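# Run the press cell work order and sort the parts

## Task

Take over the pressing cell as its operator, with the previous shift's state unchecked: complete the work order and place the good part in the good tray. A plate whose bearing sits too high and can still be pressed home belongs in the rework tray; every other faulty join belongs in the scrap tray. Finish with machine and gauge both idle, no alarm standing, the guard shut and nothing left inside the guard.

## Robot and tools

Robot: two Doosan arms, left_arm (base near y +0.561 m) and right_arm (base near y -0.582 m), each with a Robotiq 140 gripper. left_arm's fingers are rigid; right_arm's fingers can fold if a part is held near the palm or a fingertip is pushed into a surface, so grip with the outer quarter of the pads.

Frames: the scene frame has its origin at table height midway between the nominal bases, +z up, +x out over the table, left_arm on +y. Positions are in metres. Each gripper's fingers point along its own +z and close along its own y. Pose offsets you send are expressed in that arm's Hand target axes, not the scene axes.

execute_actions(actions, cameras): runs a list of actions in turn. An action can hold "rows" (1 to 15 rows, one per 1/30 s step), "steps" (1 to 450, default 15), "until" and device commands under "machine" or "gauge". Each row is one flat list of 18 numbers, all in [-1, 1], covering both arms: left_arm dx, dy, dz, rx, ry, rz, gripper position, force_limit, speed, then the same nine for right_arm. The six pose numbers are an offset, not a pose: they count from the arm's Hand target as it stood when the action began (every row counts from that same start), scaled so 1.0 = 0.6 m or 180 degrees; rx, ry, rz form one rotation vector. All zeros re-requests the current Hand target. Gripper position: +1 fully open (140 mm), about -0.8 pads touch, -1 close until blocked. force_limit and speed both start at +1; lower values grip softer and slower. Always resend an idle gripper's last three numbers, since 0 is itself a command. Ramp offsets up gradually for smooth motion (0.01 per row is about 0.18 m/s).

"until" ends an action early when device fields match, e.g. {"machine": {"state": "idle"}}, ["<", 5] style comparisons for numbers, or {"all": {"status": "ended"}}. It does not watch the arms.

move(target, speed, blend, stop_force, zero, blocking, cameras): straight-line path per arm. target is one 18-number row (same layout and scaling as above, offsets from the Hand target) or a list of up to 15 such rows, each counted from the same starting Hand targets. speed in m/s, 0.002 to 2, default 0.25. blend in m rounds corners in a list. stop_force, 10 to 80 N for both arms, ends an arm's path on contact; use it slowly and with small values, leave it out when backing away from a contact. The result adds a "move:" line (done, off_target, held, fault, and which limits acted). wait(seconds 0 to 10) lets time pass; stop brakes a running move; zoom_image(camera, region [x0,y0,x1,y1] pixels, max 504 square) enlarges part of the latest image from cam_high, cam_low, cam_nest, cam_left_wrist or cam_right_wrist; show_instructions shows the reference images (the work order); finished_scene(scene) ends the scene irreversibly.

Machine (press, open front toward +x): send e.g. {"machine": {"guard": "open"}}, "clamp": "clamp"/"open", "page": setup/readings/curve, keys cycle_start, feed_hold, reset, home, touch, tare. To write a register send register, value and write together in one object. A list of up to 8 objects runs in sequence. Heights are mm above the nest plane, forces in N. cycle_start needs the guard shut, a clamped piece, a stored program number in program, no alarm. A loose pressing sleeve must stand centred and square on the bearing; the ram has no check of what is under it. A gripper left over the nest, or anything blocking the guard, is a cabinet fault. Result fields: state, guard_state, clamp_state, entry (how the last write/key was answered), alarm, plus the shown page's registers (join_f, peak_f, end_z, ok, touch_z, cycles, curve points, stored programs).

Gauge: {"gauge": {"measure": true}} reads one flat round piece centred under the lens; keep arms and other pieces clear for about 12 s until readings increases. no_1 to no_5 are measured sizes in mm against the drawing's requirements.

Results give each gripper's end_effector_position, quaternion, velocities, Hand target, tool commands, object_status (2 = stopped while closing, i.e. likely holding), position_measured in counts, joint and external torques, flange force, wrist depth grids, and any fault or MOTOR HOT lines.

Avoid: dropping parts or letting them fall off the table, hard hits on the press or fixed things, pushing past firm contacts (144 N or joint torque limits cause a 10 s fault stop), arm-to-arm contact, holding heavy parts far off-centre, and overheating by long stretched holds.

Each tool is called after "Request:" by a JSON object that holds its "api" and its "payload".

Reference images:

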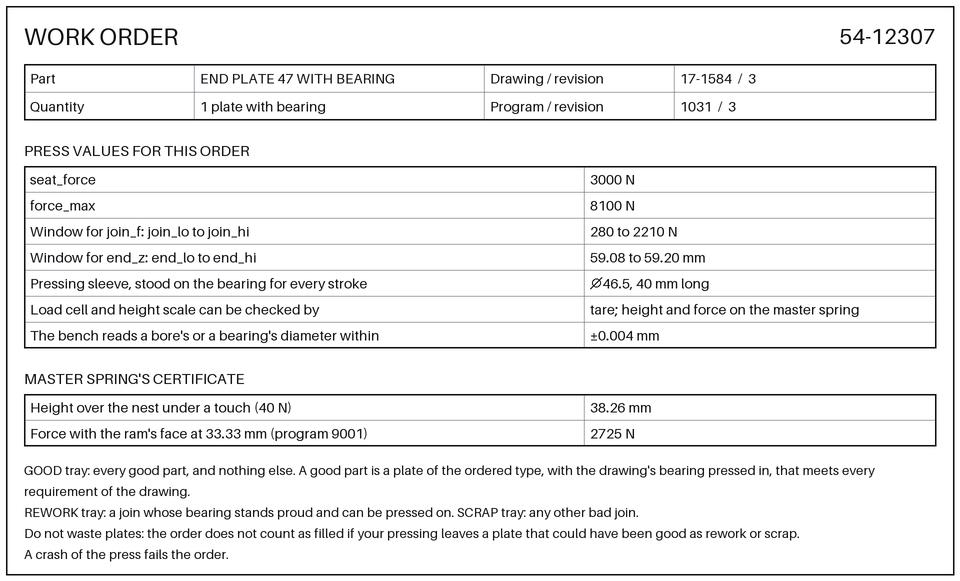

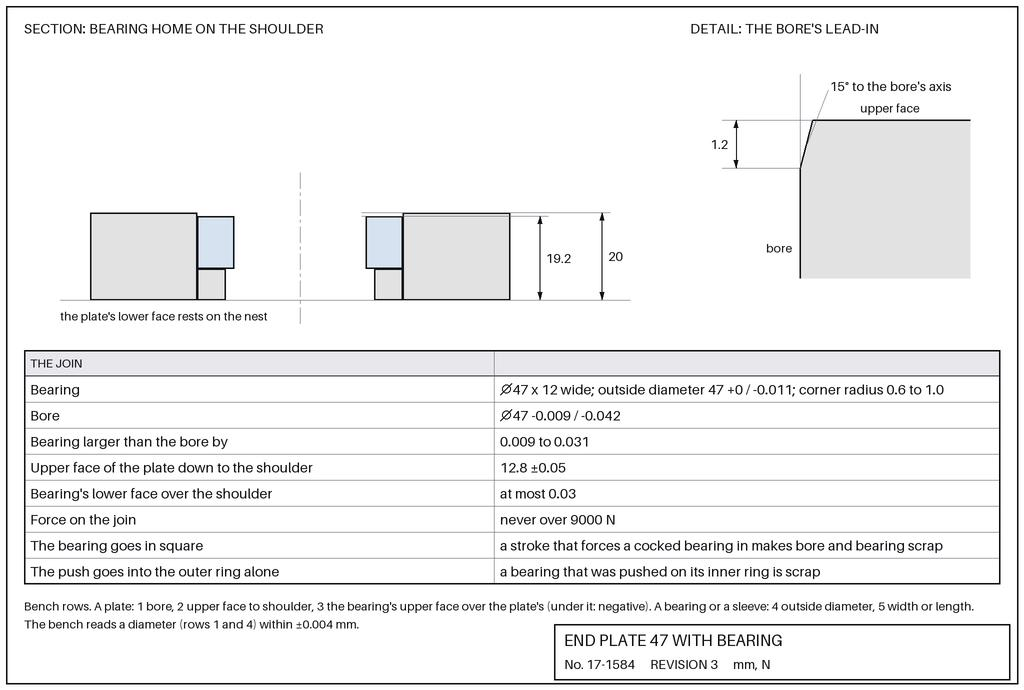

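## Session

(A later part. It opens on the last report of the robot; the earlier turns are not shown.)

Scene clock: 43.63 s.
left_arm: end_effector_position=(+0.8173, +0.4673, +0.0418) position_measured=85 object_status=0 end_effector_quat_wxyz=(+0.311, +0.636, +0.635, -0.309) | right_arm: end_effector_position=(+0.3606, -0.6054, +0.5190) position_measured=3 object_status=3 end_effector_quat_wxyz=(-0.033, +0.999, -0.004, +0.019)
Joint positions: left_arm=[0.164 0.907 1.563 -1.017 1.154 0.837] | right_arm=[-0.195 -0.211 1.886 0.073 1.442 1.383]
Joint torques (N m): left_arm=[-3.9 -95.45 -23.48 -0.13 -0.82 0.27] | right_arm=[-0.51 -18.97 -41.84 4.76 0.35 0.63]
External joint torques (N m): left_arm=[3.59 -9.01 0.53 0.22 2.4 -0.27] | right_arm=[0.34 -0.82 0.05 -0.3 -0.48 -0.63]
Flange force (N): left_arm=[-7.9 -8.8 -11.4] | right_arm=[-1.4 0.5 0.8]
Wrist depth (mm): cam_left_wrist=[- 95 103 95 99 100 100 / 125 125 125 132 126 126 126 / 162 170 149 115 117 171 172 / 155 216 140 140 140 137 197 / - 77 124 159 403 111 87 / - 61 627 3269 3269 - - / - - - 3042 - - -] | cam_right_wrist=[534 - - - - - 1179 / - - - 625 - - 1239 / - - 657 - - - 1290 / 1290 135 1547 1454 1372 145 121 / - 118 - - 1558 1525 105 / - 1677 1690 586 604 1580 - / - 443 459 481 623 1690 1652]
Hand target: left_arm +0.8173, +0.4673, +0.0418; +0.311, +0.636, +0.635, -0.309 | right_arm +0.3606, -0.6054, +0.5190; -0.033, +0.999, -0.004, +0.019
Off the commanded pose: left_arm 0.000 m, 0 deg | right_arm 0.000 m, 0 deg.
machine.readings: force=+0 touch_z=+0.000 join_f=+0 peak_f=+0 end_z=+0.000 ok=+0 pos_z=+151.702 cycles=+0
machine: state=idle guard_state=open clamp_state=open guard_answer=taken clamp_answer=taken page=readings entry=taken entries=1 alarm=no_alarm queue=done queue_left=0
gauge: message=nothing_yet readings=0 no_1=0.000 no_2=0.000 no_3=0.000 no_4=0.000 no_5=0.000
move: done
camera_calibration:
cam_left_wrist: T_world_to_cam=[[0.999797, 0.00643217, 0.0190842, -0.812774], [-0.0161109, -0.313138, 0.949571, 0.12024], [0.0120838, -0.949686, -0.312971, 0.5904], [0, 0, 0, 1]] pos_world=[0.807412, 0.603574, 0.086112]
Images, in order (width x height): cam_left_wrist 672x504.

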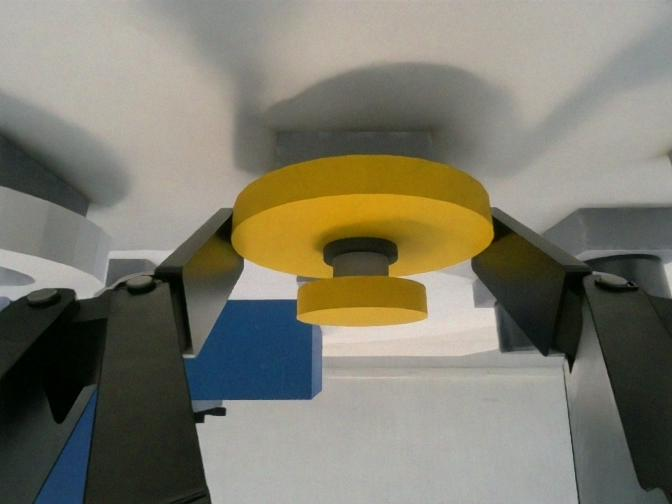

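Request:
{"api": "move", "payload": {"target": [-0.0788,0,-0.0616,0,0,0,-1,0,-1,0,0,0,0,0,0,1,1,1], "speed": 0.06, "cameras": ["cam_left_wrist","cam_high"]}}

Scene clock: 45.07 s.
left_arm: end_effector_position=(+0.8171, +0.4673, +0.1017) position_measured=85 object_status=2 end_effector_quat_wxyz=(+0.311, +0.636, +0.635, -0.309) | right_arm: end_effector_position=(+0.3606, -0.6054, +0.5190) position_measured=3 object_status=3 end_effector_quat_wxyz=(-0.033, +0.999, -0.004, +0.019)
Joint positions: left_arm=[0.164 0.834 1.568 -0.993 1.191 0.774] | right_arm=[-0.195 -0.211 1.886 0.073 1.442 1.383]
Joint torques (N m): left_arm=[1.03 -105.96 -29.74 -1.26 3.18 -0.07] | right_arm=[-0.43 -19.78 -41.93 4.78 0.38 0.63]
External joint torques (N m): left_arm=[-1.1 3.92 4.29 1.42 -1.7 0.07] | right_arm=[0.4 -0.37 -0.03 -0.29 -0.51 -0.63]
Flange force (N): left_arm=[2.5 -6.4 5.5] | right_arm=[-0.5 0.4 0.9]
Wrist depth (mm): cam_left_wrist=[163 172 172 152 166 172 166 / 160 206 217 183 207 218 212 / 206 280 257 115 117 251 218 / 412 284 140 140 140 128 380 / - 77 123 159 1058 111 87 / - 61 3476 3174 3174 - - / - - - 3422 - - -] | cam_right_wrist=[534 - - - - - 1198 / 578 - 638 657 - - - / - - - - 618 - 1253 / - 135 1504 1363 1306 1372 122 / - 118 1483 897 1603 1525 105 / - - 1745 589 599 1615 1580 / - 441 461 480 645 1652 1677]
Hand target: left_arm +0.8171, +0.4673, +0.1018; +0.311, +0.636, +0.635, -0.309 | right_arm +0.3606, -0.6054, +0.5190; -0.033, +0.999, -0.004, +0.019
Off the commanded pose: left_arm 0.000 m, 0 deg | right_arm 0.000 m, 0 deg.
machine.readings: force=+0 touch_z=+0.000 join_f=+0 peak_f=+0 end_z=+0.000 ok=+0 pos_z=+151.702 cycles=+0
machine: state=idle guard_state=open clamp_state=open guard_answer=taken clamp_answer=taken page=readings entry=taken entries=1 alarm=no_alarm queue=done queue_left=0
gauge: message=nothing_yet readings=0 no_1=0.000 no_2=0.000 no_3=0.000 no_4=0.000 no_5=0.000
move: done
camera_calibration:
cam_left_wrist: T_world_to_cam=[[0.9998, 0.0063674, 0.0189585, -0.813762], [-0.0160118, -0.313136, 0.949573, 0.0632783], [0.0119829, -0.949687, -0.312972, 0.60923], [0, 0, 0, 1]] pos_world=[0.807312, 0.603574, 0.146012]
Images, in order (width x height): cam_high 672x504, cam_left_wrist 672x504.

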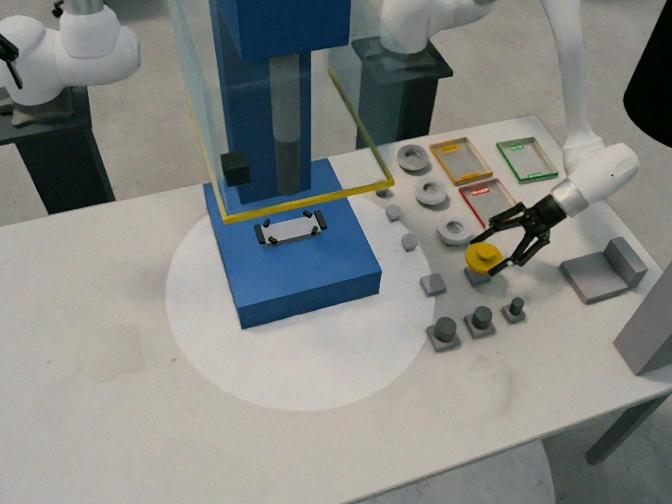

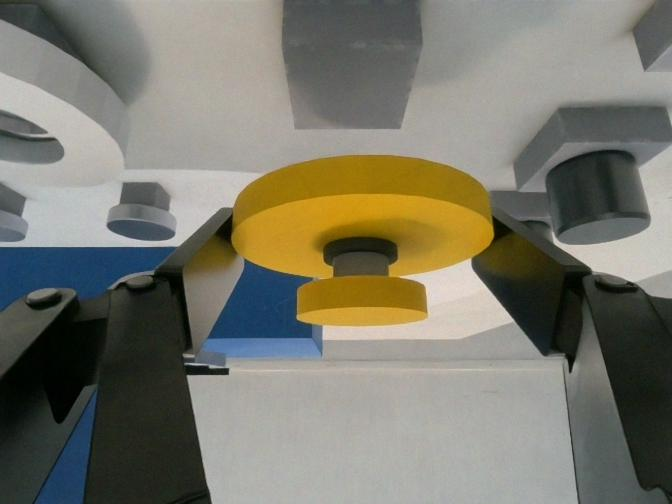

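Request:
{"api": "move", "payload": {"target": [[-0.155,-0.0283,-0.1212,0,0,0,-1,0,-1,0,0,0,0,0,0,1,1,1],[-0.3515,-0.3617,0.1843,0,0,0,-1,0,-1,0,0,0,0,0,0,1,1,1]], "speed": 0.15, "blend": 0.04, "cameras": ["cam_left_wrist","cam_high","cam_nest"]}}

Scene clock: 48.67 s.
left_arm: end_effector_position=(+0.6001, +0.2502, +0.1993) position_measured=85 object_status=2 end_effector_quat_wxyz=(+0.311, +0.636, +0.635, -0.309) | right_arm: end_effector_position=(+0.3606, -0.6054, +0.5190) position_measured=3 object_status=3 end_effector_quat_wxyz=(-0.033, +0.999, -0.004, +0.019)
Joint positions: left_arm=[-0.135 0.462 2.054 -1.236 0.972 0.796] | right_arm=[-0.195 -0.211 1.886 0.073 1.442 1.383]
Joint torques (N m): left_arm=[1.42 -70.46 -25.77 -1.61 3.03 -0.07] | right_arm=[-0.59 -19.16 -41.91 4.78 0.36 0.63]
External joint torques (N m): left_arm=[-1.23 2.66 4.07 1.21 -1.53 0.07] | right_arm=[0.5 -0.84 0.14 -0.32 -0.48 -0.63]
Flange force (N): left_arm=[2.9 -5.3 4.3] | right_arm=[-1.5 0.2 1.0]
Wrist depth (mm): cam_left_wrist=[- - - - 259 257 264 / - - - - 240 243 243 / 310 309 130 112 117 292 296 / 299 300 140 140 140 128 100 / - 77 425 159 2772 111 87 / - 61 426 - - - - / - - - 323 - - -] | cam_right_wrist=[586 597 - - 599 - 1192 / 563 - - - 655 - 1218 / 671 623 - - 625 630 1275 / - 136 1494 1514 1407 1372 121 / - 1569 1525 - 1454 - 105 / - 1652 1745 585 593 1592 1569 / - 442 460 484 647 1615 1627]
Hand target: left_arm +0.6000, +0.2501, +0.1993; +0.311, +0.636, +0.635, -0.309 | right_arm +0.3606, -0.6054, +0.5190; -0.033, +0.999, -0.004, +0.019
Off the commanded pose: left_arm 0.000 m, 0 deg | right_arm 0.000 m, 0 deg.
machine.readings: force=+0 touch_z=+0.000 join_f=+0 peak_f=+0 end_z=+0.000 ok=+0 pos_z=+151.702 cycles=+0
machine: state=idle guard_state=open clamp_state=open guard_answer=taken clamp_answer=taken page=readings entry=taken entries=1 alarm=no_alarm queue=done queue_left=0
gauge: message=nothing_yet readings=0 no_1=0.000 no_2=0.000 no_3=0.000 no_4=0.000 no_5=0.000
move: done
camera_calibration:
cam_left_wrist: T_world_to_cam=[[0.999797, 0.00643035, 0.0190843, -0.597228], [-0.0161104, -0.313228, 0.949541, -0.100852], [0.0120836, -0.949656, -0.313061, 0.436182], [0, 0, 0, 1]] pos_world=[0.590212, 0.386474, 0.243712]
Images, in order (width x height): cam_high 672x504, cam_nest 672x504, cam_left_wrist 672x504.

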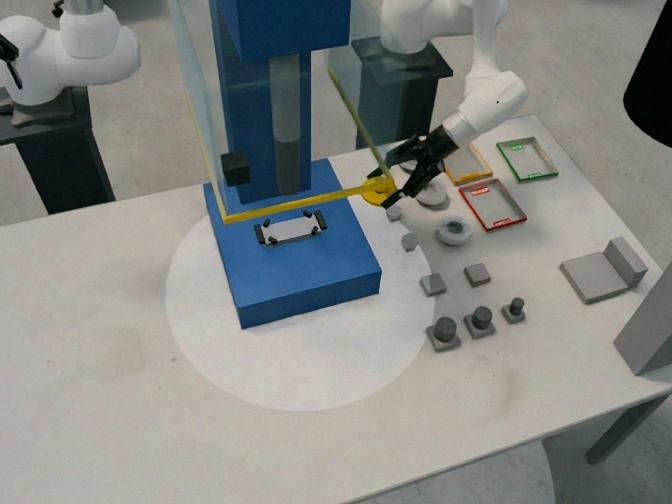

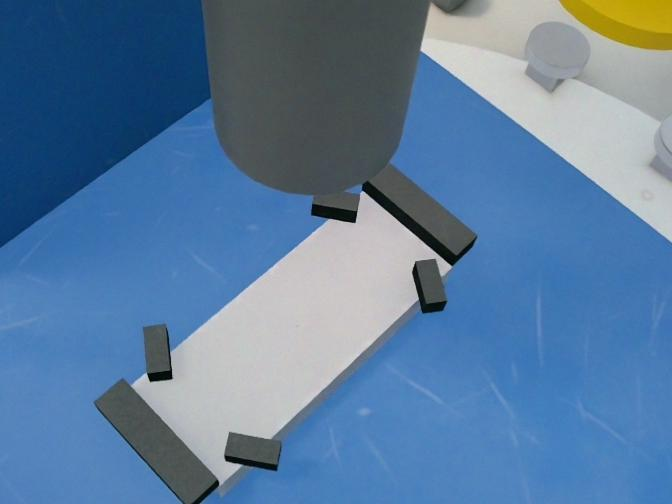

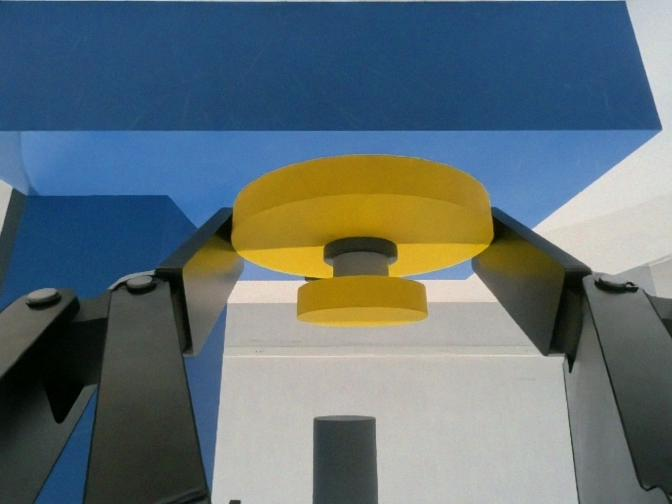

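Request:
{"api": "move", "payload": {"target": [-0.191,-0.0017,0.3482,0,0,0,-1,0,-1,0,0,0,0,0,0,1,1,1], "speed": 0.1, "cameras": ["cam_left_wrist","cam_high","cam_nest"]}}

Scene clock: 51.93 s.
left_arm: end_effector_position=(+0.5992, +0.0150, +0.1610) position_measured=85 object_status=2 end_effector_quat_wxyz=(+0.311, +0.636, +0.635, -0.309) | right_arm: end_effector_position=(+0.3606, -0.6054, +0.5190) position_measured=3 object_status=3 end_effector_quat_wxyz=(-0.033, +0.999, -0.004, +0.019)
Joint positions: left_arm=[-0.489 0.581 1.941 -1.495 0.769 0.748] | right_arm=[-0.195 -0.211 1.886 0.073 1.442 1.383]
Joint torques (N m): left_arm=[1.93 -82.49 -27.24 -2.08 2.73 -0.06] | right_arm=[-0.33 -19.2 -41.98 4.8 0.3 0.72]
External joint torques (N m): left_arm=[-1.77 4.02 5.32 1.2 -1.3 0.06] | right_arm=[0.44 -0.76 0.31 -0.33 -0.42 -0.73]
Flange force (N): left_arm=[4.2 -6.4 2.8] | right_arm=[-1.6 0.5 1.2]
Wrist depth (mm): cam_left_wrist=[128 123 123 81 83 123 124 / 155 155 116 124 118 156 157 / 191 210 184 115 117 212 213 / 201 225 139 140 140 136 541 / - 77 2704 159 2607 111 87 / - 61 2737 - - - - / - - 3269 - 3084 - -] | cam_right_wrist=[537 - - 594 - - 1218 / - - - - - - 1246 / - 679 - 638 - 665 1298 / 1232 135 1444 1525 1425 - 121 / - 1525 1558 845 1525 1504 105 / - 1717 1717 591 594 1603 1525 / - 447 464 480 1665 1652 1627]
Hand target: left_arm +0.5992, +0.0150, +0.1609; +0.311, +0.636, +0.635, -0.309 | right_arm +0.3606, -0.6054, +0.5190; -0.033, +0.999, -0.004, +0.019
Off the commanded pose: left_arm 0.000 m, 0 deg | right_arm 0.000 m, 0 deg.
machine.readings: force=+0 touch_z=+0.000 join_f=+0 peak_f=+0 end_z=+0.000 ok=+0 pos_z=+151.702 cycles=+0
machine: state=idle guard_state=open clamp_state=open guard_answer=taken clamp_answer=taken page=readings entry=taken entries=1 alarm=no_alarm queue=done queue_left=0
gauge: message=nothing_yet readings=0 no_1=0.000 no_2=0.000 no_3=0.000 no_4=0.000 no_5=0.000
move: done
camera_calibration:
cam_left_wrist: T_world_to_cam=[[0.999797, 0.00643217, 0.0190842, -0.594183], [-0.0161109, -0.313138, 0.949571, -0.138093], [0.0120838, -0.949686, -0.312971, 0.200797], [0, 0, 0, 1]] pos_world=[0.589412, 0.151274, 0.205312]
Images, in order (width x height): cam_high 672x504, cam_nest 672x504, cam_left_wrist 672x504.

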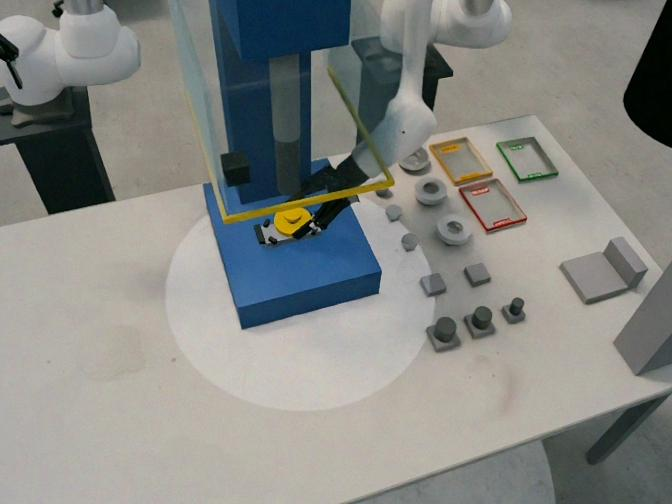

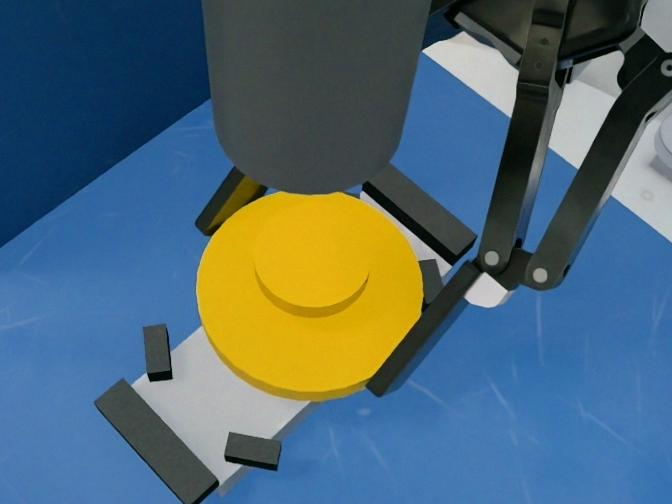

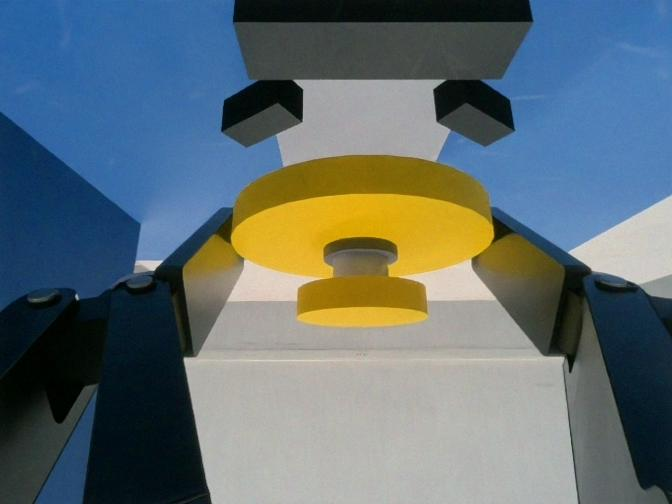

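Request:
{"api": "move", "payload": {"target": [0.0236,0,0.0185,0,0,0,-1,0,-1,0,0,0,0,0,0,1,1,1], "speed": 0.05, "cameras": ["cam_left_wrist","cam_low","cam_nest"]}}

Scene clock: 53.90 s.
left_arm: end_effector_position=(+0.5993, +0.0149, +0.1430) position_measured=85 object_status=2 end_effector_quat_wxyz=(+0.311, +0.636, +0.635, -0.309) | right_arm: end_effector_position=(+0.3606, -0.6054, +0.5190) position_measured=3 object_status=3 end_effector_quat_wxyz=(-0.033, +0.999, -0.004, +0.019)
Joint positions: left_arm=[-0.49 0.606 1.944 -1.524 0.767 0.789] | right_arm=[-0.195 -0.211 1.886 0.073 1.442 1.383]
Joint torques (N m): left_arm=[1.56 -84.19 -25.74 -1.89 3.12 -0.1] | right_arm=[-0.61 -18.85 -41.81 4.79 0.31 0.64]
External joint torques (N m): left_arm=[-1.56 4.62 4.89 0.96 -1.62 0.1] | right_arm=[0.4 -1.03 -0.09 -0.31 -0.44 -0.64]
Flange force (N): left_arm=[4.7 -5.5 3.9] | right_arm=[-1.5 0.4 0.5]
Wrist depth (mm): cam_left_wrist=[- 101 97 93 94 97 98 / 127 127 75 77 77 122 129 / 172 173 107 112 110 163 175 / 201 219 140 140 140 136 225 / - 77 2737 159 2772 111 88 / - 61 - 2639 - - - / - - - - - - -] | cam_right_wrist=[536 - - - - - 1179 / - 623 - - - - 1253 / 634 657 - - - 1239 1298 / - 135 1525 1389 1372 144 122 / - 1536 1547 776 - 1473 105 / - 1665 - 594 1690 1268 - / - 445 462 480 1652 1665 1717]
Hand target: left_arm +0.5993, +0.0149, +0.1429; +0.311, +0.636, +0.635, -0.309 | right_arm +0.3606, -0.6054, +0.5190; -0.033, +0.999, -0.004, +0.019
Off the commanded pose: left_arm 0.000 m, 0 deg | right_arm 0.000 m, 0 deg.
machine.readings: force=+0 touch_z=+0.000 join_f=+0 peak_f=+0 end_z=+0.000 ok=+0 pos_z=+151.702 cycles=+0
machine: state=idle guard_state=open clamp_state=open guard_answer=taken clamp_answer=taken page=readings entry=taken entries=1 alarm=no_alarm queue=done queue_left=0
gauge: message=nothing_yet readings=0 no_1=0.000 no_2=0.000 no_3=0.000 no_4=0.000 no_5=0.000
move: done
camera_calibration:
cam_left_wrist: T_world_to_cam=[[0.999797, 0.00643217, 0.0190842, -0.593839], [-0.0161109, -0.313138, 0.949571, -0.121032], [0.0120838, -0.949686, -0.312971, 0.195069], [0, 0, 0, 1]] pos_world=[0.589412, 0.151174, 0.187312]
Images, in order (width x height): cam_low 672x504, cam_nest 672x504, cam_left_wrist 672x504.

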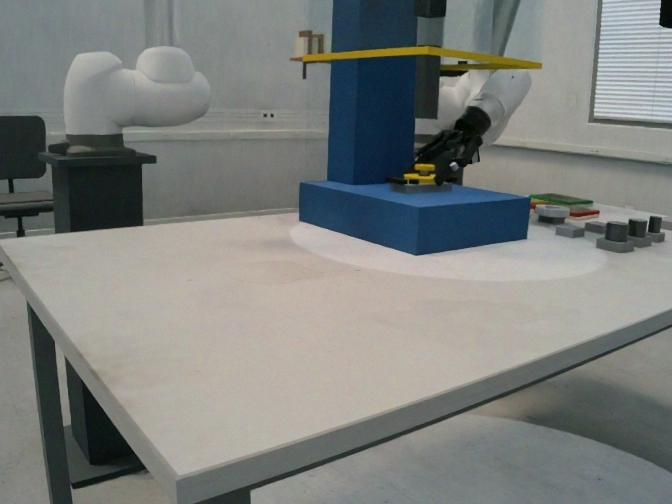

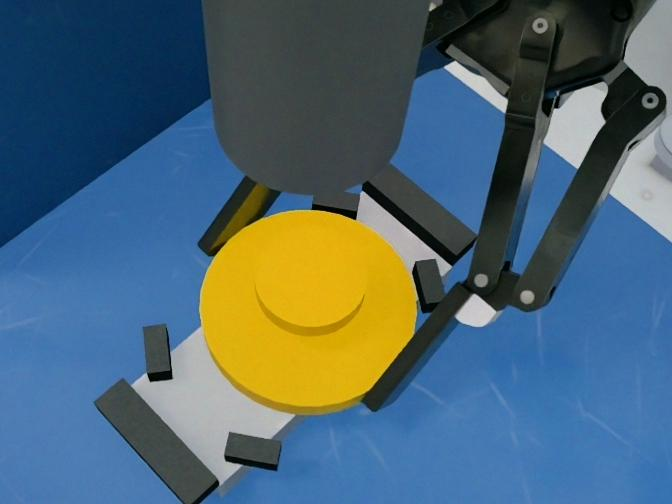

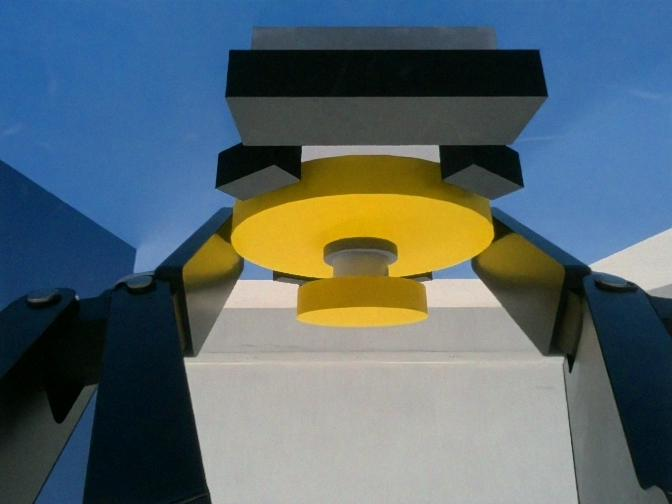

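Request:
{"api": "move", "payload": {"target": [0.0075,-0.0033,0.0121,0,0,0,-1,0,-1,0,0,0,0,0,0,1,1,1], "speed": 0.03, "cameras": ["cam_left_wrist","cam_low","cam_nest"]}}

Request:
{"api": "zoom_image", "payload": {"camera": "cam_nest", "region": [80, 150, 500, 504]}}

Request:
{"api": "zoom_image", "payload": {"camera": "cam_low", "region": [370, 120, 490, 210]}}

Scene clock: 56.00 s.
left_arm: end_effector_position=(+0.5974, +0.0120, +0.1351) position_measured=85 object_status=2 end_effector_quat_wxyz=(+0.311, +0.636, +0.635, -0.309) | right_arm: end_effector_position=(+0.3606, -0.6054, +0.5190) position_measured=3 object_status=3 end_effector_quat_wxyz=(-0.033, +0.999, -0.004, +0.019)
Joint positions: left_arm=[-0.495 0.617 1.946 -1.542 0.763 0.808] | right_arm=[-0.195 -0.211 1.886 0.073 1.442 1.383]
Joint torques (N m): left_arm=[-12.14 -30.95 8.49 7.66 -5.25 -0.37] | right_arm=[-0.56 -19.26 -41.94 4.79 0.3 0.62]
External joint torques (N m): left_arm=[12.73 -49.55 -28.93 -8.58 6.76 0.37] | right_arm=[0.51 -0.53 0.27 -0.34 -0.42 -0.63]
Flange force (N): left_arm=[-40.8 9.0 -46.4] | right_arm=[-1.1 0.2 1.2]
Wrist depth (mm): cam_left_wrist=[- 93 89 92 89 93 93 / - 117 70 70 71 75 119 / 159 159 101 108 99 107 162 / 199 203 140 138 131 131 228 / - 77 139 135 2576 111 87 / - 61 - - 2576 - - / - - 2671 - - - -] | cam_right_wrist=[569 - - - - - 1185 / - - - - - - 1246 / - - - - - - 1298 / - 136 1444 1665 1416 1380 116 / - 1558 1627 - 1514 1504 105 / - 1652 1965 586 602 1558 1580 / - 441 463 481 1640 1690 1652]
Hand target: left_arm +0.5973, +0.0120, +0.1349; +0.311, +0.636, +0.635, -0.309 | right_arm +0.3606, -0.6054, +0.5190; -0.033, +0.999, -0.004, +0.019
Off the commanded pose: left_arm 0.000 m, 0 deg | right_arm 0.000 m, 0 deg.
machine.readings: force=+0 touch_z=+0.000 join_f=+0 peak_f=+0 end_z=+0.000 ok=+0 pos_z=+151.702 cycles=+0
machine: state=idle guard_state=open clamp_state=open guard_answer=taken clamp_answer=taken page=readings entry=taken entries=1 alarm=no_alarm queue=done queue_left=0
gauge: message=nothing_yet readings=0 no_1=0.000 no_2=0.000 no_3=0.000 no_4=0.000 no_5=0.000
move: done
camera_calibration:
cam_left_wrist: T_world_to_cam=[[0.999794, 0.00649706, 0.0192095, -0.5919], [-0.0162096, -0.313139, 0.949569, -0.114409], [0.0121847, -0.949685, -0.312969, 0.189804], [0, 0, 0, 1]] pos_world=[0.587611, 0.148274, 0.179412]
Images, in order (width x height): cam_low 672x504, cam_nest 672x504, cam_left_wrist 672x504.

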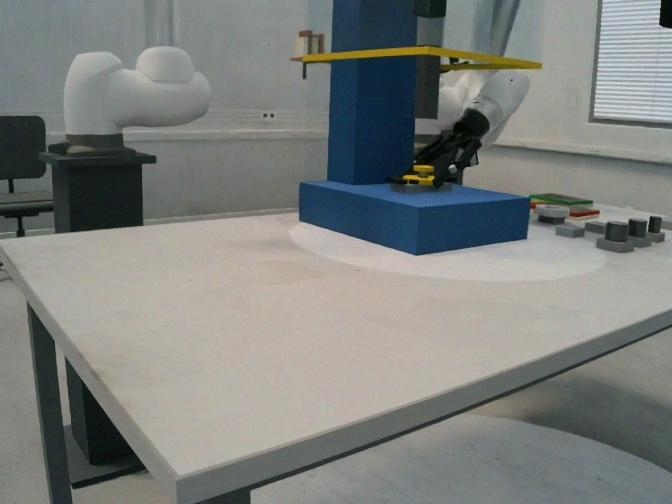

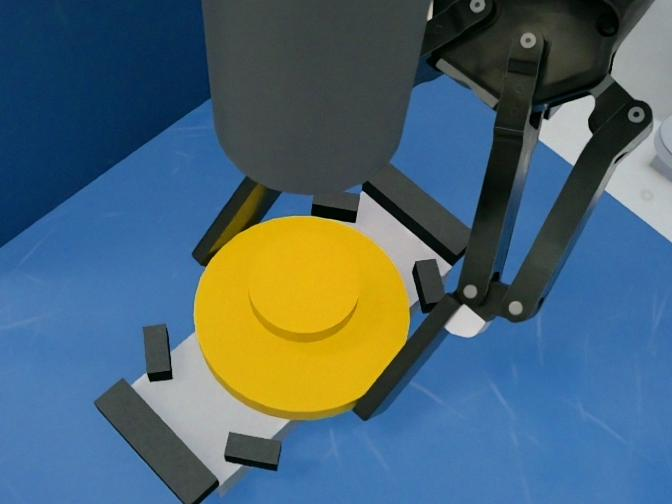

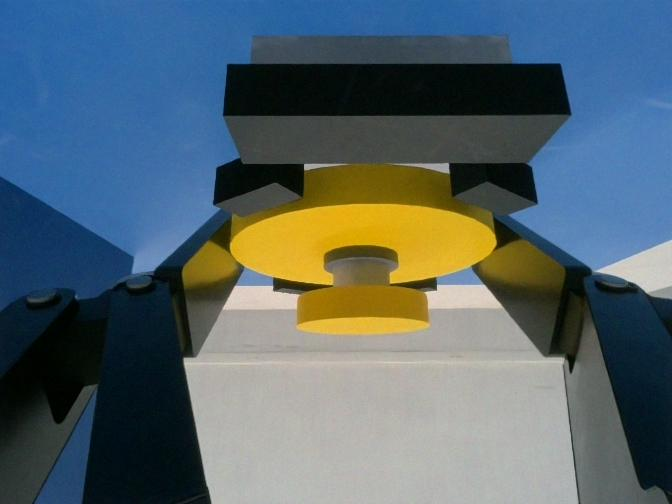

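Scaled by 1.200 from the camera's 672x504 image, which has a finer 960x720 frame.

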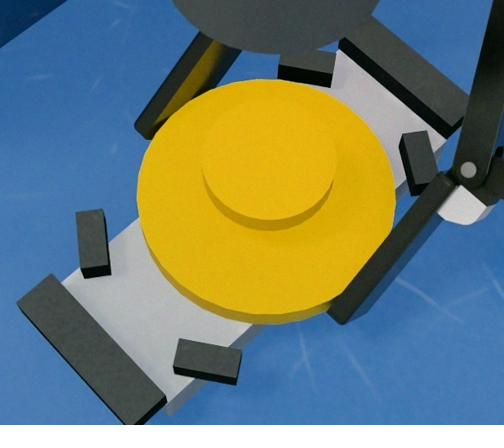

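Scaled by 4.200 from the camera's 672x504 image, which has a finer 960x720 frame.

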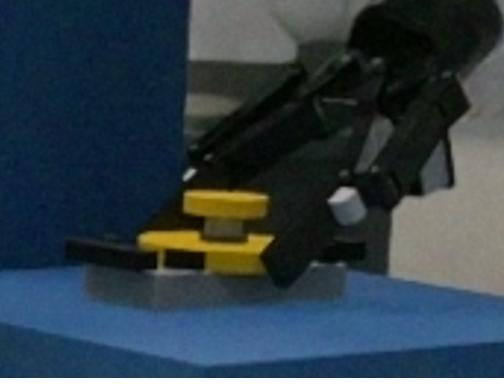

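Request:
{"api": "move", "payload": {"target": [[-0.0053,0,-0.0041,0,0,0,-1,0,-1,0,0,0,0,0,0,1,1,1],[-0.0079,0,-0.0008,0,0,0,-1,0,-1,0,0,0,0,0,0,1,1,1]], "speed": 0.02}}

Request:
{"api": "move", "payload": {"target": [0.0066,0,0.0051,0,0,0,-1,0,-1,0,0,0,0,0,0,1,1,1], "speed": 0.005, "stop_force": 10, "cameras": ["cam_left_wrist","cam_nest"]}}

Scene clock: 57.57 s.
left_arm: end_effector_position=(+0.5973, +0.0095, +0.1390) position_measured=85 object_status=2 end_effector_quat_wxyz=(+0.311, +0.636, +0.635, -0.309) | right_arm: end_effector_position=(+0.3606, -0.6054, +0.5190) position_measured=3 object_status=3 end_effector_quat_wxyz=(-0.033, +0.999, -0.004, +0.019)
Joint positions: left_arm=[-0.498 0.613 1.943 -1.537 0.762 0.797] | right_arm=[-0.195 -0.211 1.886 0.073 1.442 1.383]
Joint torques (N m): left_arm=[1 -84.89 -25.6 -1.9 3.22 -0.15] | right_arm=[-0.95 -19.57 -41.84 4.76 0.32 0.68]
External joint torques (N m): left_arm=[-0.77 4.76 4.91 0.96 -1.71 0.15] | right_arm=[0.85 -0.33 0.15 -0.3 -0.44 -0.68]
Flange force (N): left_arm=[5.5 -5.0 3.2] | right_arm=[-0.5 -0.5 1.1]
Wrist depth (mm): cam_left_wrist=[- 100 89 91 89 92 97 / - 121 71 71 71 79 122 / 176 164 103 108 108 145 167 / 187 209 140 137 132 132 233 / - 77 2882 136 2844 111 88 / - 61 2737 - - - - / - - - - 2281 - -] | cam_right_wrist=[533 591 - - - - 1069 / 542 - - - - - 1246 / - - - - - - 1306 / - 136 1483 - 1435 1398 122 / - 1525 1558 - 1525 1483 105 / - 1773 620 591 1473 1615 1558 / - 442 455 480 651 1652 1665]
Hand target: left_arm +0.5973, +0.0094, +0.1390; +0.311, +0.636, +0.635, -0.309 | right_arm +0.3606, -0.6054, +0.5190; -0.033, +0.999, -0.004, +0.019
Off the commanded pose: left_arm 0.000 m, 0 deg | right_arm 0.000 m, 0 deg.
machine.readings: force=+0 touch_z=+0.000 join_f=+0 peak_f=+0 end_z=+0.000 ok=+0 pos_z=+151.702 cycles=+0
machine: state=idle guard_state=open clamp_state=open guard_answer=taken clamp_answer=taken page=readings entry=taken entries=1 alarm=no_alarm queue=done queue_left=0
gauge: message=nothing_yet readings=0 no_1=0.000 no_2=0.000 no_3=0.000 no_4=0.000 no_5=0.000
move: done

Scene clock: 58.67 s.
left_arm: end_effector_position=(+0.5974, +0.0094, +0.1366) position_measured=85 object_status=2 end_effector_quat_wxyz=(+0.311, +0.636, +0.635, -0.309) | right_arm: end_effector_position=(+0.3606, -0.6054, +0.5190) position_measured=3 object_status=3 end_effector_quat_wxyz=(-0.033, +0.999, -0.004, +0.019)
Joint positions: left_arm=[-0.498 0.616 1.944 -1.541 0.762 0.802] | right_arm=[-0.195 -0.211 1.886 0.073 1.442 1.383]
Joint torques (N m): left_arm=[0.53 -75.24 -21.46 -0.96 0.76 -0.31] | right_arm=[-0.71 -19.28 -42.07 4.74 0.29 0.68]
External joint torques (N m): left_arm=[-0.35 -5.07 0.87 0.01 0.76 0.31] | right_arm=[0.68 -0.74 0.29 -0.28 -0.41 -0.68]
Flange force (N): left_arm=[-3.2 -6.3 -6.6] | right_arm=[-1.5 -0.2 1.2]
Wrist depth (mm): cam_left_wrist=[- 93 90 90 89 90 90 / - 117 68 71 69 71 119 / 159 160 98 108 107 107 162 / 198 203 140 137 132 132 227 / - 77 855 136 2737 111 87 / - 61 3042 2380 3174 - - / - - 2671 2576 2546 - -] | cam_right_wrist=[- - - - - - 1185 / 577 - - - - 586 1198 / - - - - - 607 1275 / - 135 1380 1346 1389 1380 122 / - 135 1558 - 1464 1483 105 / - 1627 1665 585 607 1592 1592 / - 440 458 488 1652 1833 -]
Hand target: left_arm +0.5974, +0.0094, +0.1366; +0.311, +0.636, +0.635, -0.309 (not the last commanded pose) | right_arm +0.3606, -0.6054, +0.5190; -0.033, +0.999, -0.004, +0.019
Off the commanded pose: left_arm 0.003 m, 0 deg | right_arm 0.000 m, 0 deg.
machine.readings: force=+0 touch_z=+0.000 join_f=+0 peak_f=+0 end_z=+0.000 ok=+0 pos_z=+151.702 cycles=+0
machine: state=idle guard_state=open clamp_state=open guard_answer=taken clamp_answer=taken page=readings entry=taken entries=1 alarm=no_alarm queue=done queue_left=0
gauge: message=nothing_yet readings=0 no_1=0.000 no_2=0.000 no_3=0.000 no_4=0.000 no_5=0.000
move: contact (left_arm)
camera_calibration:
cam_left_wrist: T_world_to_cam=[[0.999794, 0.00649901, 0.019209, -0.591812], [-0.0162097, -0.313049, 0.949599, -0.116667], [0.0121848, -0.949715, -0.312879, 0.187794], [0, 0, 0, 1]] pos_world=[0.587511, 0.145674, 0.180912]
Images, in order (width x height): cam_nest 672x504, cam_left_wrist 672x504.

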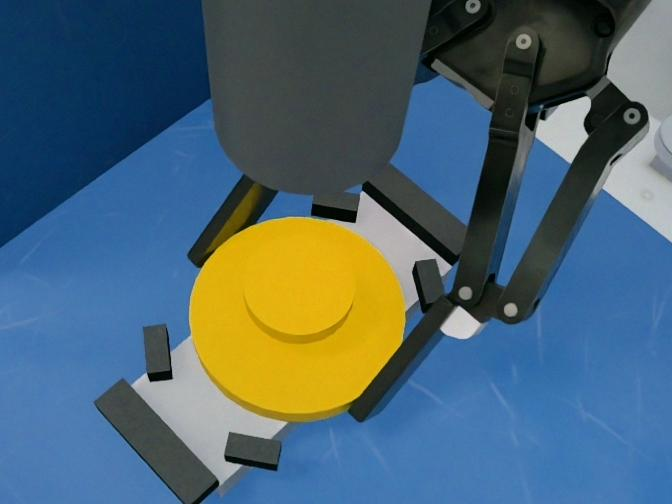

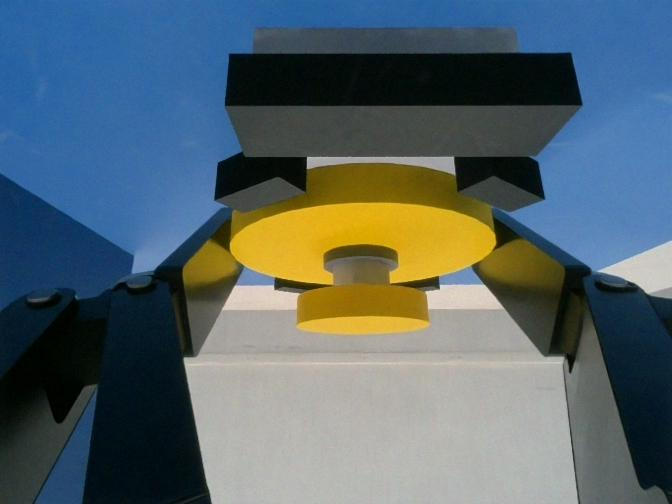

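Request:
{"api": "move", "payload": {"target": [0,0,0,0,0,0,0.62,0,-0.5,0,0,0,0,0,0,1,1,1]}}

Request:
{"api": "move", "payload": {"target": [[0.0119,0,-0.0965,0,0,0,0.62,0,-0.5,0,0,0,0,0,0,1,1,1],[0.188,0,-0.403,0,0,0,0.62,0,-0.5,0,0,0,0,0,0,1,1,1]], "speed": 0.15, "cameras": ["cam_left_wrist","cam_nest"]}}

Scene clock: 59.50 s.
left_arm: end_effector_position=(+0.5974, +0.0094, +0.1366) position_measured=50 object_status=0 end_effector_quat_wxyz=(+0.311, +0.636, +0.635, -0.309) | right_arm: end_effector_position=(+0.3606, -0.6054, +0.5190) position_measured=3 object_status=3 end_effector_quat_wxyz=(-0.033, +0.999, -0.004, +0.019)
Joint positions: left_arm=[-0.498 0.616 1.944 -1.541 0.762 0.802] | right_arm=[-0.195 -0.211 1.886 0.073 1.442 1.383]
Joint torques (N m): left_arm=[0.85 -78.99 -21.95 -1.01 1.63 -0.07] | right_arm=[-1.04 -19.46 -41.91 4.77 0.34 0.67]
External joint torques (N m): left_arm=[-0.88 -1.12 1.42 0.06 -0.11 0.07] | right_arm=[0.93 -0.34 0.26 -0.32 -0.46 -0.68]
Flange force (N): left_arm=[-0.7 -4.3 -1.3] | right_arm=[-0.6 -0.7 1.3]
Wrist depth (mm): cam_left_wrist=[- 93 90 89 89 90 90 / - 118 68 71 69 71 119 / 159 160 98 108 107 104 162 / 189 127 145 137 146 138 206 / - 107 2808 136 901 121 97 / - - - 2844 2737 - - / - - - - - - -] | cam_right_wrist=[522 - - - - - 1154 / - - - - - - 1212 / 671 - - - - 690 1314 / - 136 1504 1514 1354 1389 122 / - 1547 1569 701 1504 1454 105 / - 1704 1652 588 1580 1444 1547 / - 441 457 477 647 1690 -]
Hand target: left_arm +0.5974, +0.0094, +0.1366; +0.311, +0.636, +0.635, -0.309 | right_arm +0.3606, -0.6054, +0.5190; -0.033, +0.999, -0.004, +0.019
Off the commanded pose: left_arm 0.000 m, 0 deg | right_arm 0.000 m, 0 deg.
machine.readings: force=+0 touch_z=+0.000 join_f=+0 peak_f=+0 end_z=+0.000 ok=+0 pos_z=+151.702 cycles=+0
machine: state=idle guard_state=open clamp_state=open guard_answer=taken clamp_answer=taken page=readings entry=taken entries=1 alarm=no_alarm queue=done queue_left=0
gauge: message=nothing_yet readings=0 no_1=0.000 no_2=0.000 no_3=0.000 no_4=0.000 no_5=0.000
move: done

Scene clock: 62.07 s.
left_arm: end_effector_position=(+0.5970, +0.2693, +0.1966) position_measured=50 object_status=3 end_effector_quat_wxyz=(+0.311, +0.636, +0.635, -0.309) | right_arm: end_effector_position=(+0.3606, -0.6054, +0.5190) position_measured=3 object_status=3 end_effector_quat_wxyz=(-0.033, +0.999, -0.004, +0.019)
Joint positions: left_arm=[-0.104 0.462 2.063 -1.221 0.986 0.813] | right_arm=[-0.195 -0.211 1.886 0.073 1.442 1.383]
Joint torques (N m): left_arm=[-1.23 -65.51 -22.42 -0.52 1.59 -0.11] | right_arm=[-0.43 -19.15 -41.88 4.79 0.31 0.64]
External joint torques (N m): left_arm=[1.16 -2.14 0.99 0.14 -0.06 0.11] | right_arm=[0.35 -0.69 0.11 -0.33 -0.44 -0.64]
Flange force (N): left_arm=[-0.8 -4.0 -3.5] | right_arm=[-1.3 0.5 0.9]
Wrist depth (mm): cam_left_wrist=[276 277 275 275 277 277 279 / - - 269 - 262 272 270 / 307 308 309 306 286 308 467 / 323 116 399 364 450 138 107 / - 107 470 3042 3174 121 97 / - 313 471 - 2281 - - / - 313 2737 344 2772 - -] | cam_right_wrist=[- - - - - - 1142 / 559 - - - - - 1246 / - - - - - 1275 1283 / - 135 1435 1322 1407 1407 122 / - 117 1569 - 1504 1525 105 / - 1652 1615 594 1569 1569 1580 / - 441 459 479 588 1704 1580]
Hand target: left_arm +0.5971, +0.2694, +0.1966; +0.311, +0.636, +0.635, -0.309 | right_arm +0.3606, -0.6054, +0.5190; -0.033, +0.999, -0.004, +0.019
Off the commanded pose: left_arm 0.000 m, 0 deg | right_arm 0.000 m, 0 deg.
machine.readings: force=+0 touch_z=+0.000 join_f=+0 peak_f=+0 end_z=+0.000 ok=+0 pos_z=+151.702 cycles=+0
machine: state=idle guard_state=open clamp_state=open guard_answer=taken clamp_answer=taken page=readings entry=taken entries=1 alarm=no_alarm queue=done queue_left=0
gauge: message=nothing_yet readings=0 no_1=0.000 no_2=0.000 no_3=0.000 no_4=0.000 no_5=0.000
move: done
camera_calibration:
cam_left_wrist: T_world_to_cam=[[0.999797, 0.0064341, 0.0190837, -0.5942], [-0.016111, -0.313047, 0.949601, -0.0923474], [0.0120839, -0.949716, -0.31288, 0.453462], [0, 0, 0, 1]] pos_world=[0.587112, 0.405574, 0.240912]
Images, in order (width x height): cam_nest 672x504, cam_left_wrist 672x504.

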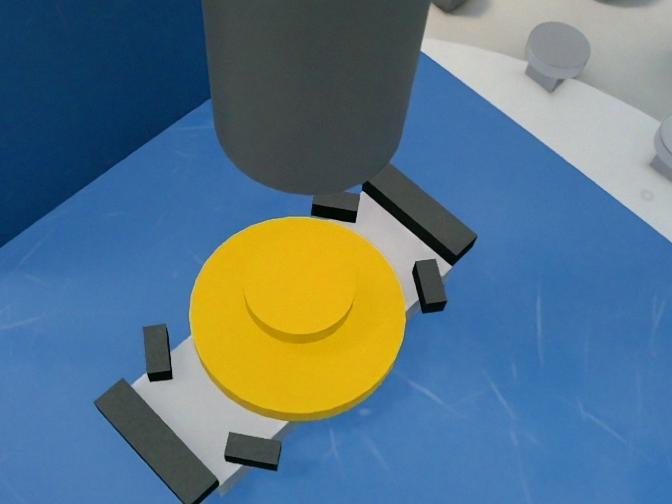

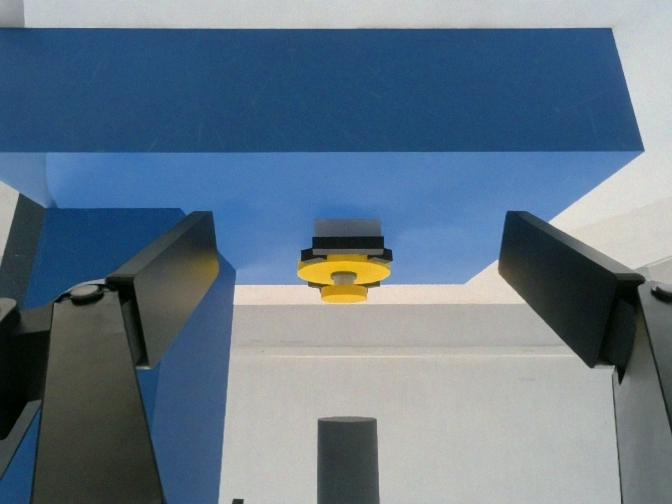

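Request:
{"api": "execute_actions", "payload": {"actions": [{"machine":[{"clamp":"clamp"},{"guard":"shut"},{"touch":true}],"steps":450,"until":{"machine":{"queue":"done"}}}], "cameras": ["cam_nest","cam_high"]}}

Scene clock: 76.93 s.
left_arm: end_effector_position=(+0.5971, +0.2694, +0.1966) position_measured=50 object_status=3 end_effector_quat_wxyz=(+0.311, +0.636, +0.635, -0.309) | right_arm: end_effector_position=(+0.3606, -0.6054, +0.5190) position_measured=3 object_status=3 end_effector_quat_wxyz=(-0.033, +0.999, -0.004, +0.019)
Joint positions: left_arm=[-0.104 0.462 2.063 -1.221 0.986 0.813] | right_arm=[-0.195 -0.211 1.886 0.073 1.442 1.383]
Joint torques (N m): left_arm=[0.91 -65.76 -22.44 -0.36 1.64 -0.05] | right_arm=[-0.57 -19.33 -41.73 4.75 0.34 0.66]
External joint torques (N m): left_arm=[-1.06 -1.39 1.22 -0.01 -0.1 0.05] | right_arm=[0.51 -0.38 0.17 -0.31 -0.46 -0.67]
Flange force (N): left_arm=[-2.2 -4.1 0.4] | right_arm=[-0.8 0.3 1.1]
Wrist depth (mm): cam_left_wrist=[275 286 279 274 277 277 278 / - - - - - - 269 / 306 308 254 253 308 311 289 / 322 116 446 364 451 138 108 / - 107 469 3318 2808 121 97 / - 312 2772 3000 - - - / - 313 2704 343 - - -] | cam_right_wrist=[497 - 593 - - - 1290 / - - - - - - 1212 / - - - - - - 1283 / - 136 1416 1407 1425 1407 121 / - 118 1592 799 1473 1494 105 / - 1677 1704 582 614 1615 1514 / - 440 457 480 1677 1773 1677]
Hand target: left_arm +0.5971, +0.2694, +0.1966; +0.311, +0.636, +0.635, -0.309 | right_arm +0.3606, -0.6054, +0.5190; -0.033, +0.999, -0.004, +0.019
Tool commands: left_gripper/position=+0.62 left_gripper/force_limit=+0.0 left_gripper/speed=-0.5 right_gripper/position=+1.0 right_gripper/force_limit=+1.0 right_gripper/speed=+1.0
Off the commanded pose: left_arm 0.000 m, 0 deg | right_arm 0.000 m, 0 deg.
machine.readings: force=+0 touch_z=+38.240 join_f=+0 peak_f=+0 end_z=+0.000 ok=+0 pos_z=+151.702 cycles=+0
machine: state=idle guard_state=shut clamp_state=clamped guard_answer=taken clamp_answer=taken page=readings entry=taken entries=2 alarm=no_alarm queue=done queue_left=0
gauge: message=nothing_yet readings=0 no_1=0.000 no_2=0.000 no_3=0.000 no_4=0.000 no_5=0.000
Images, in order (width x height): cam_high 672x504, cam_nest 672x504.

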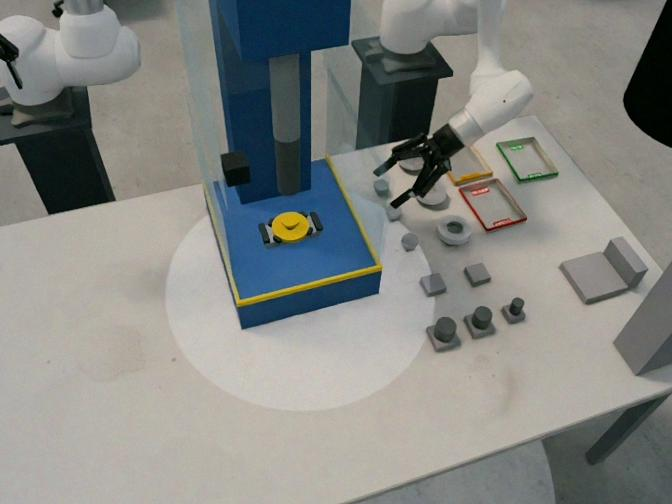

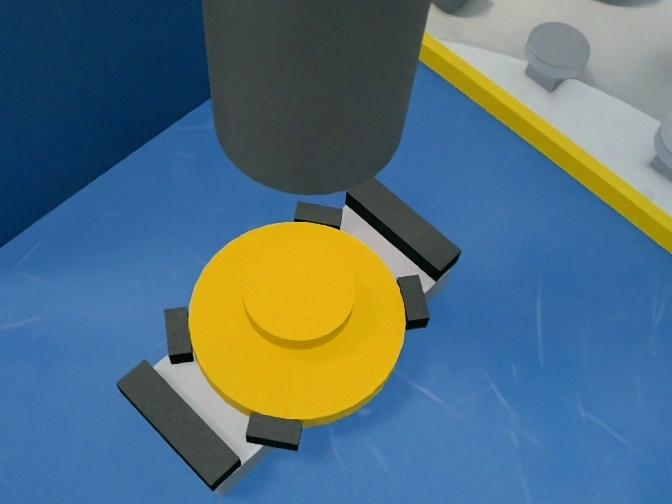

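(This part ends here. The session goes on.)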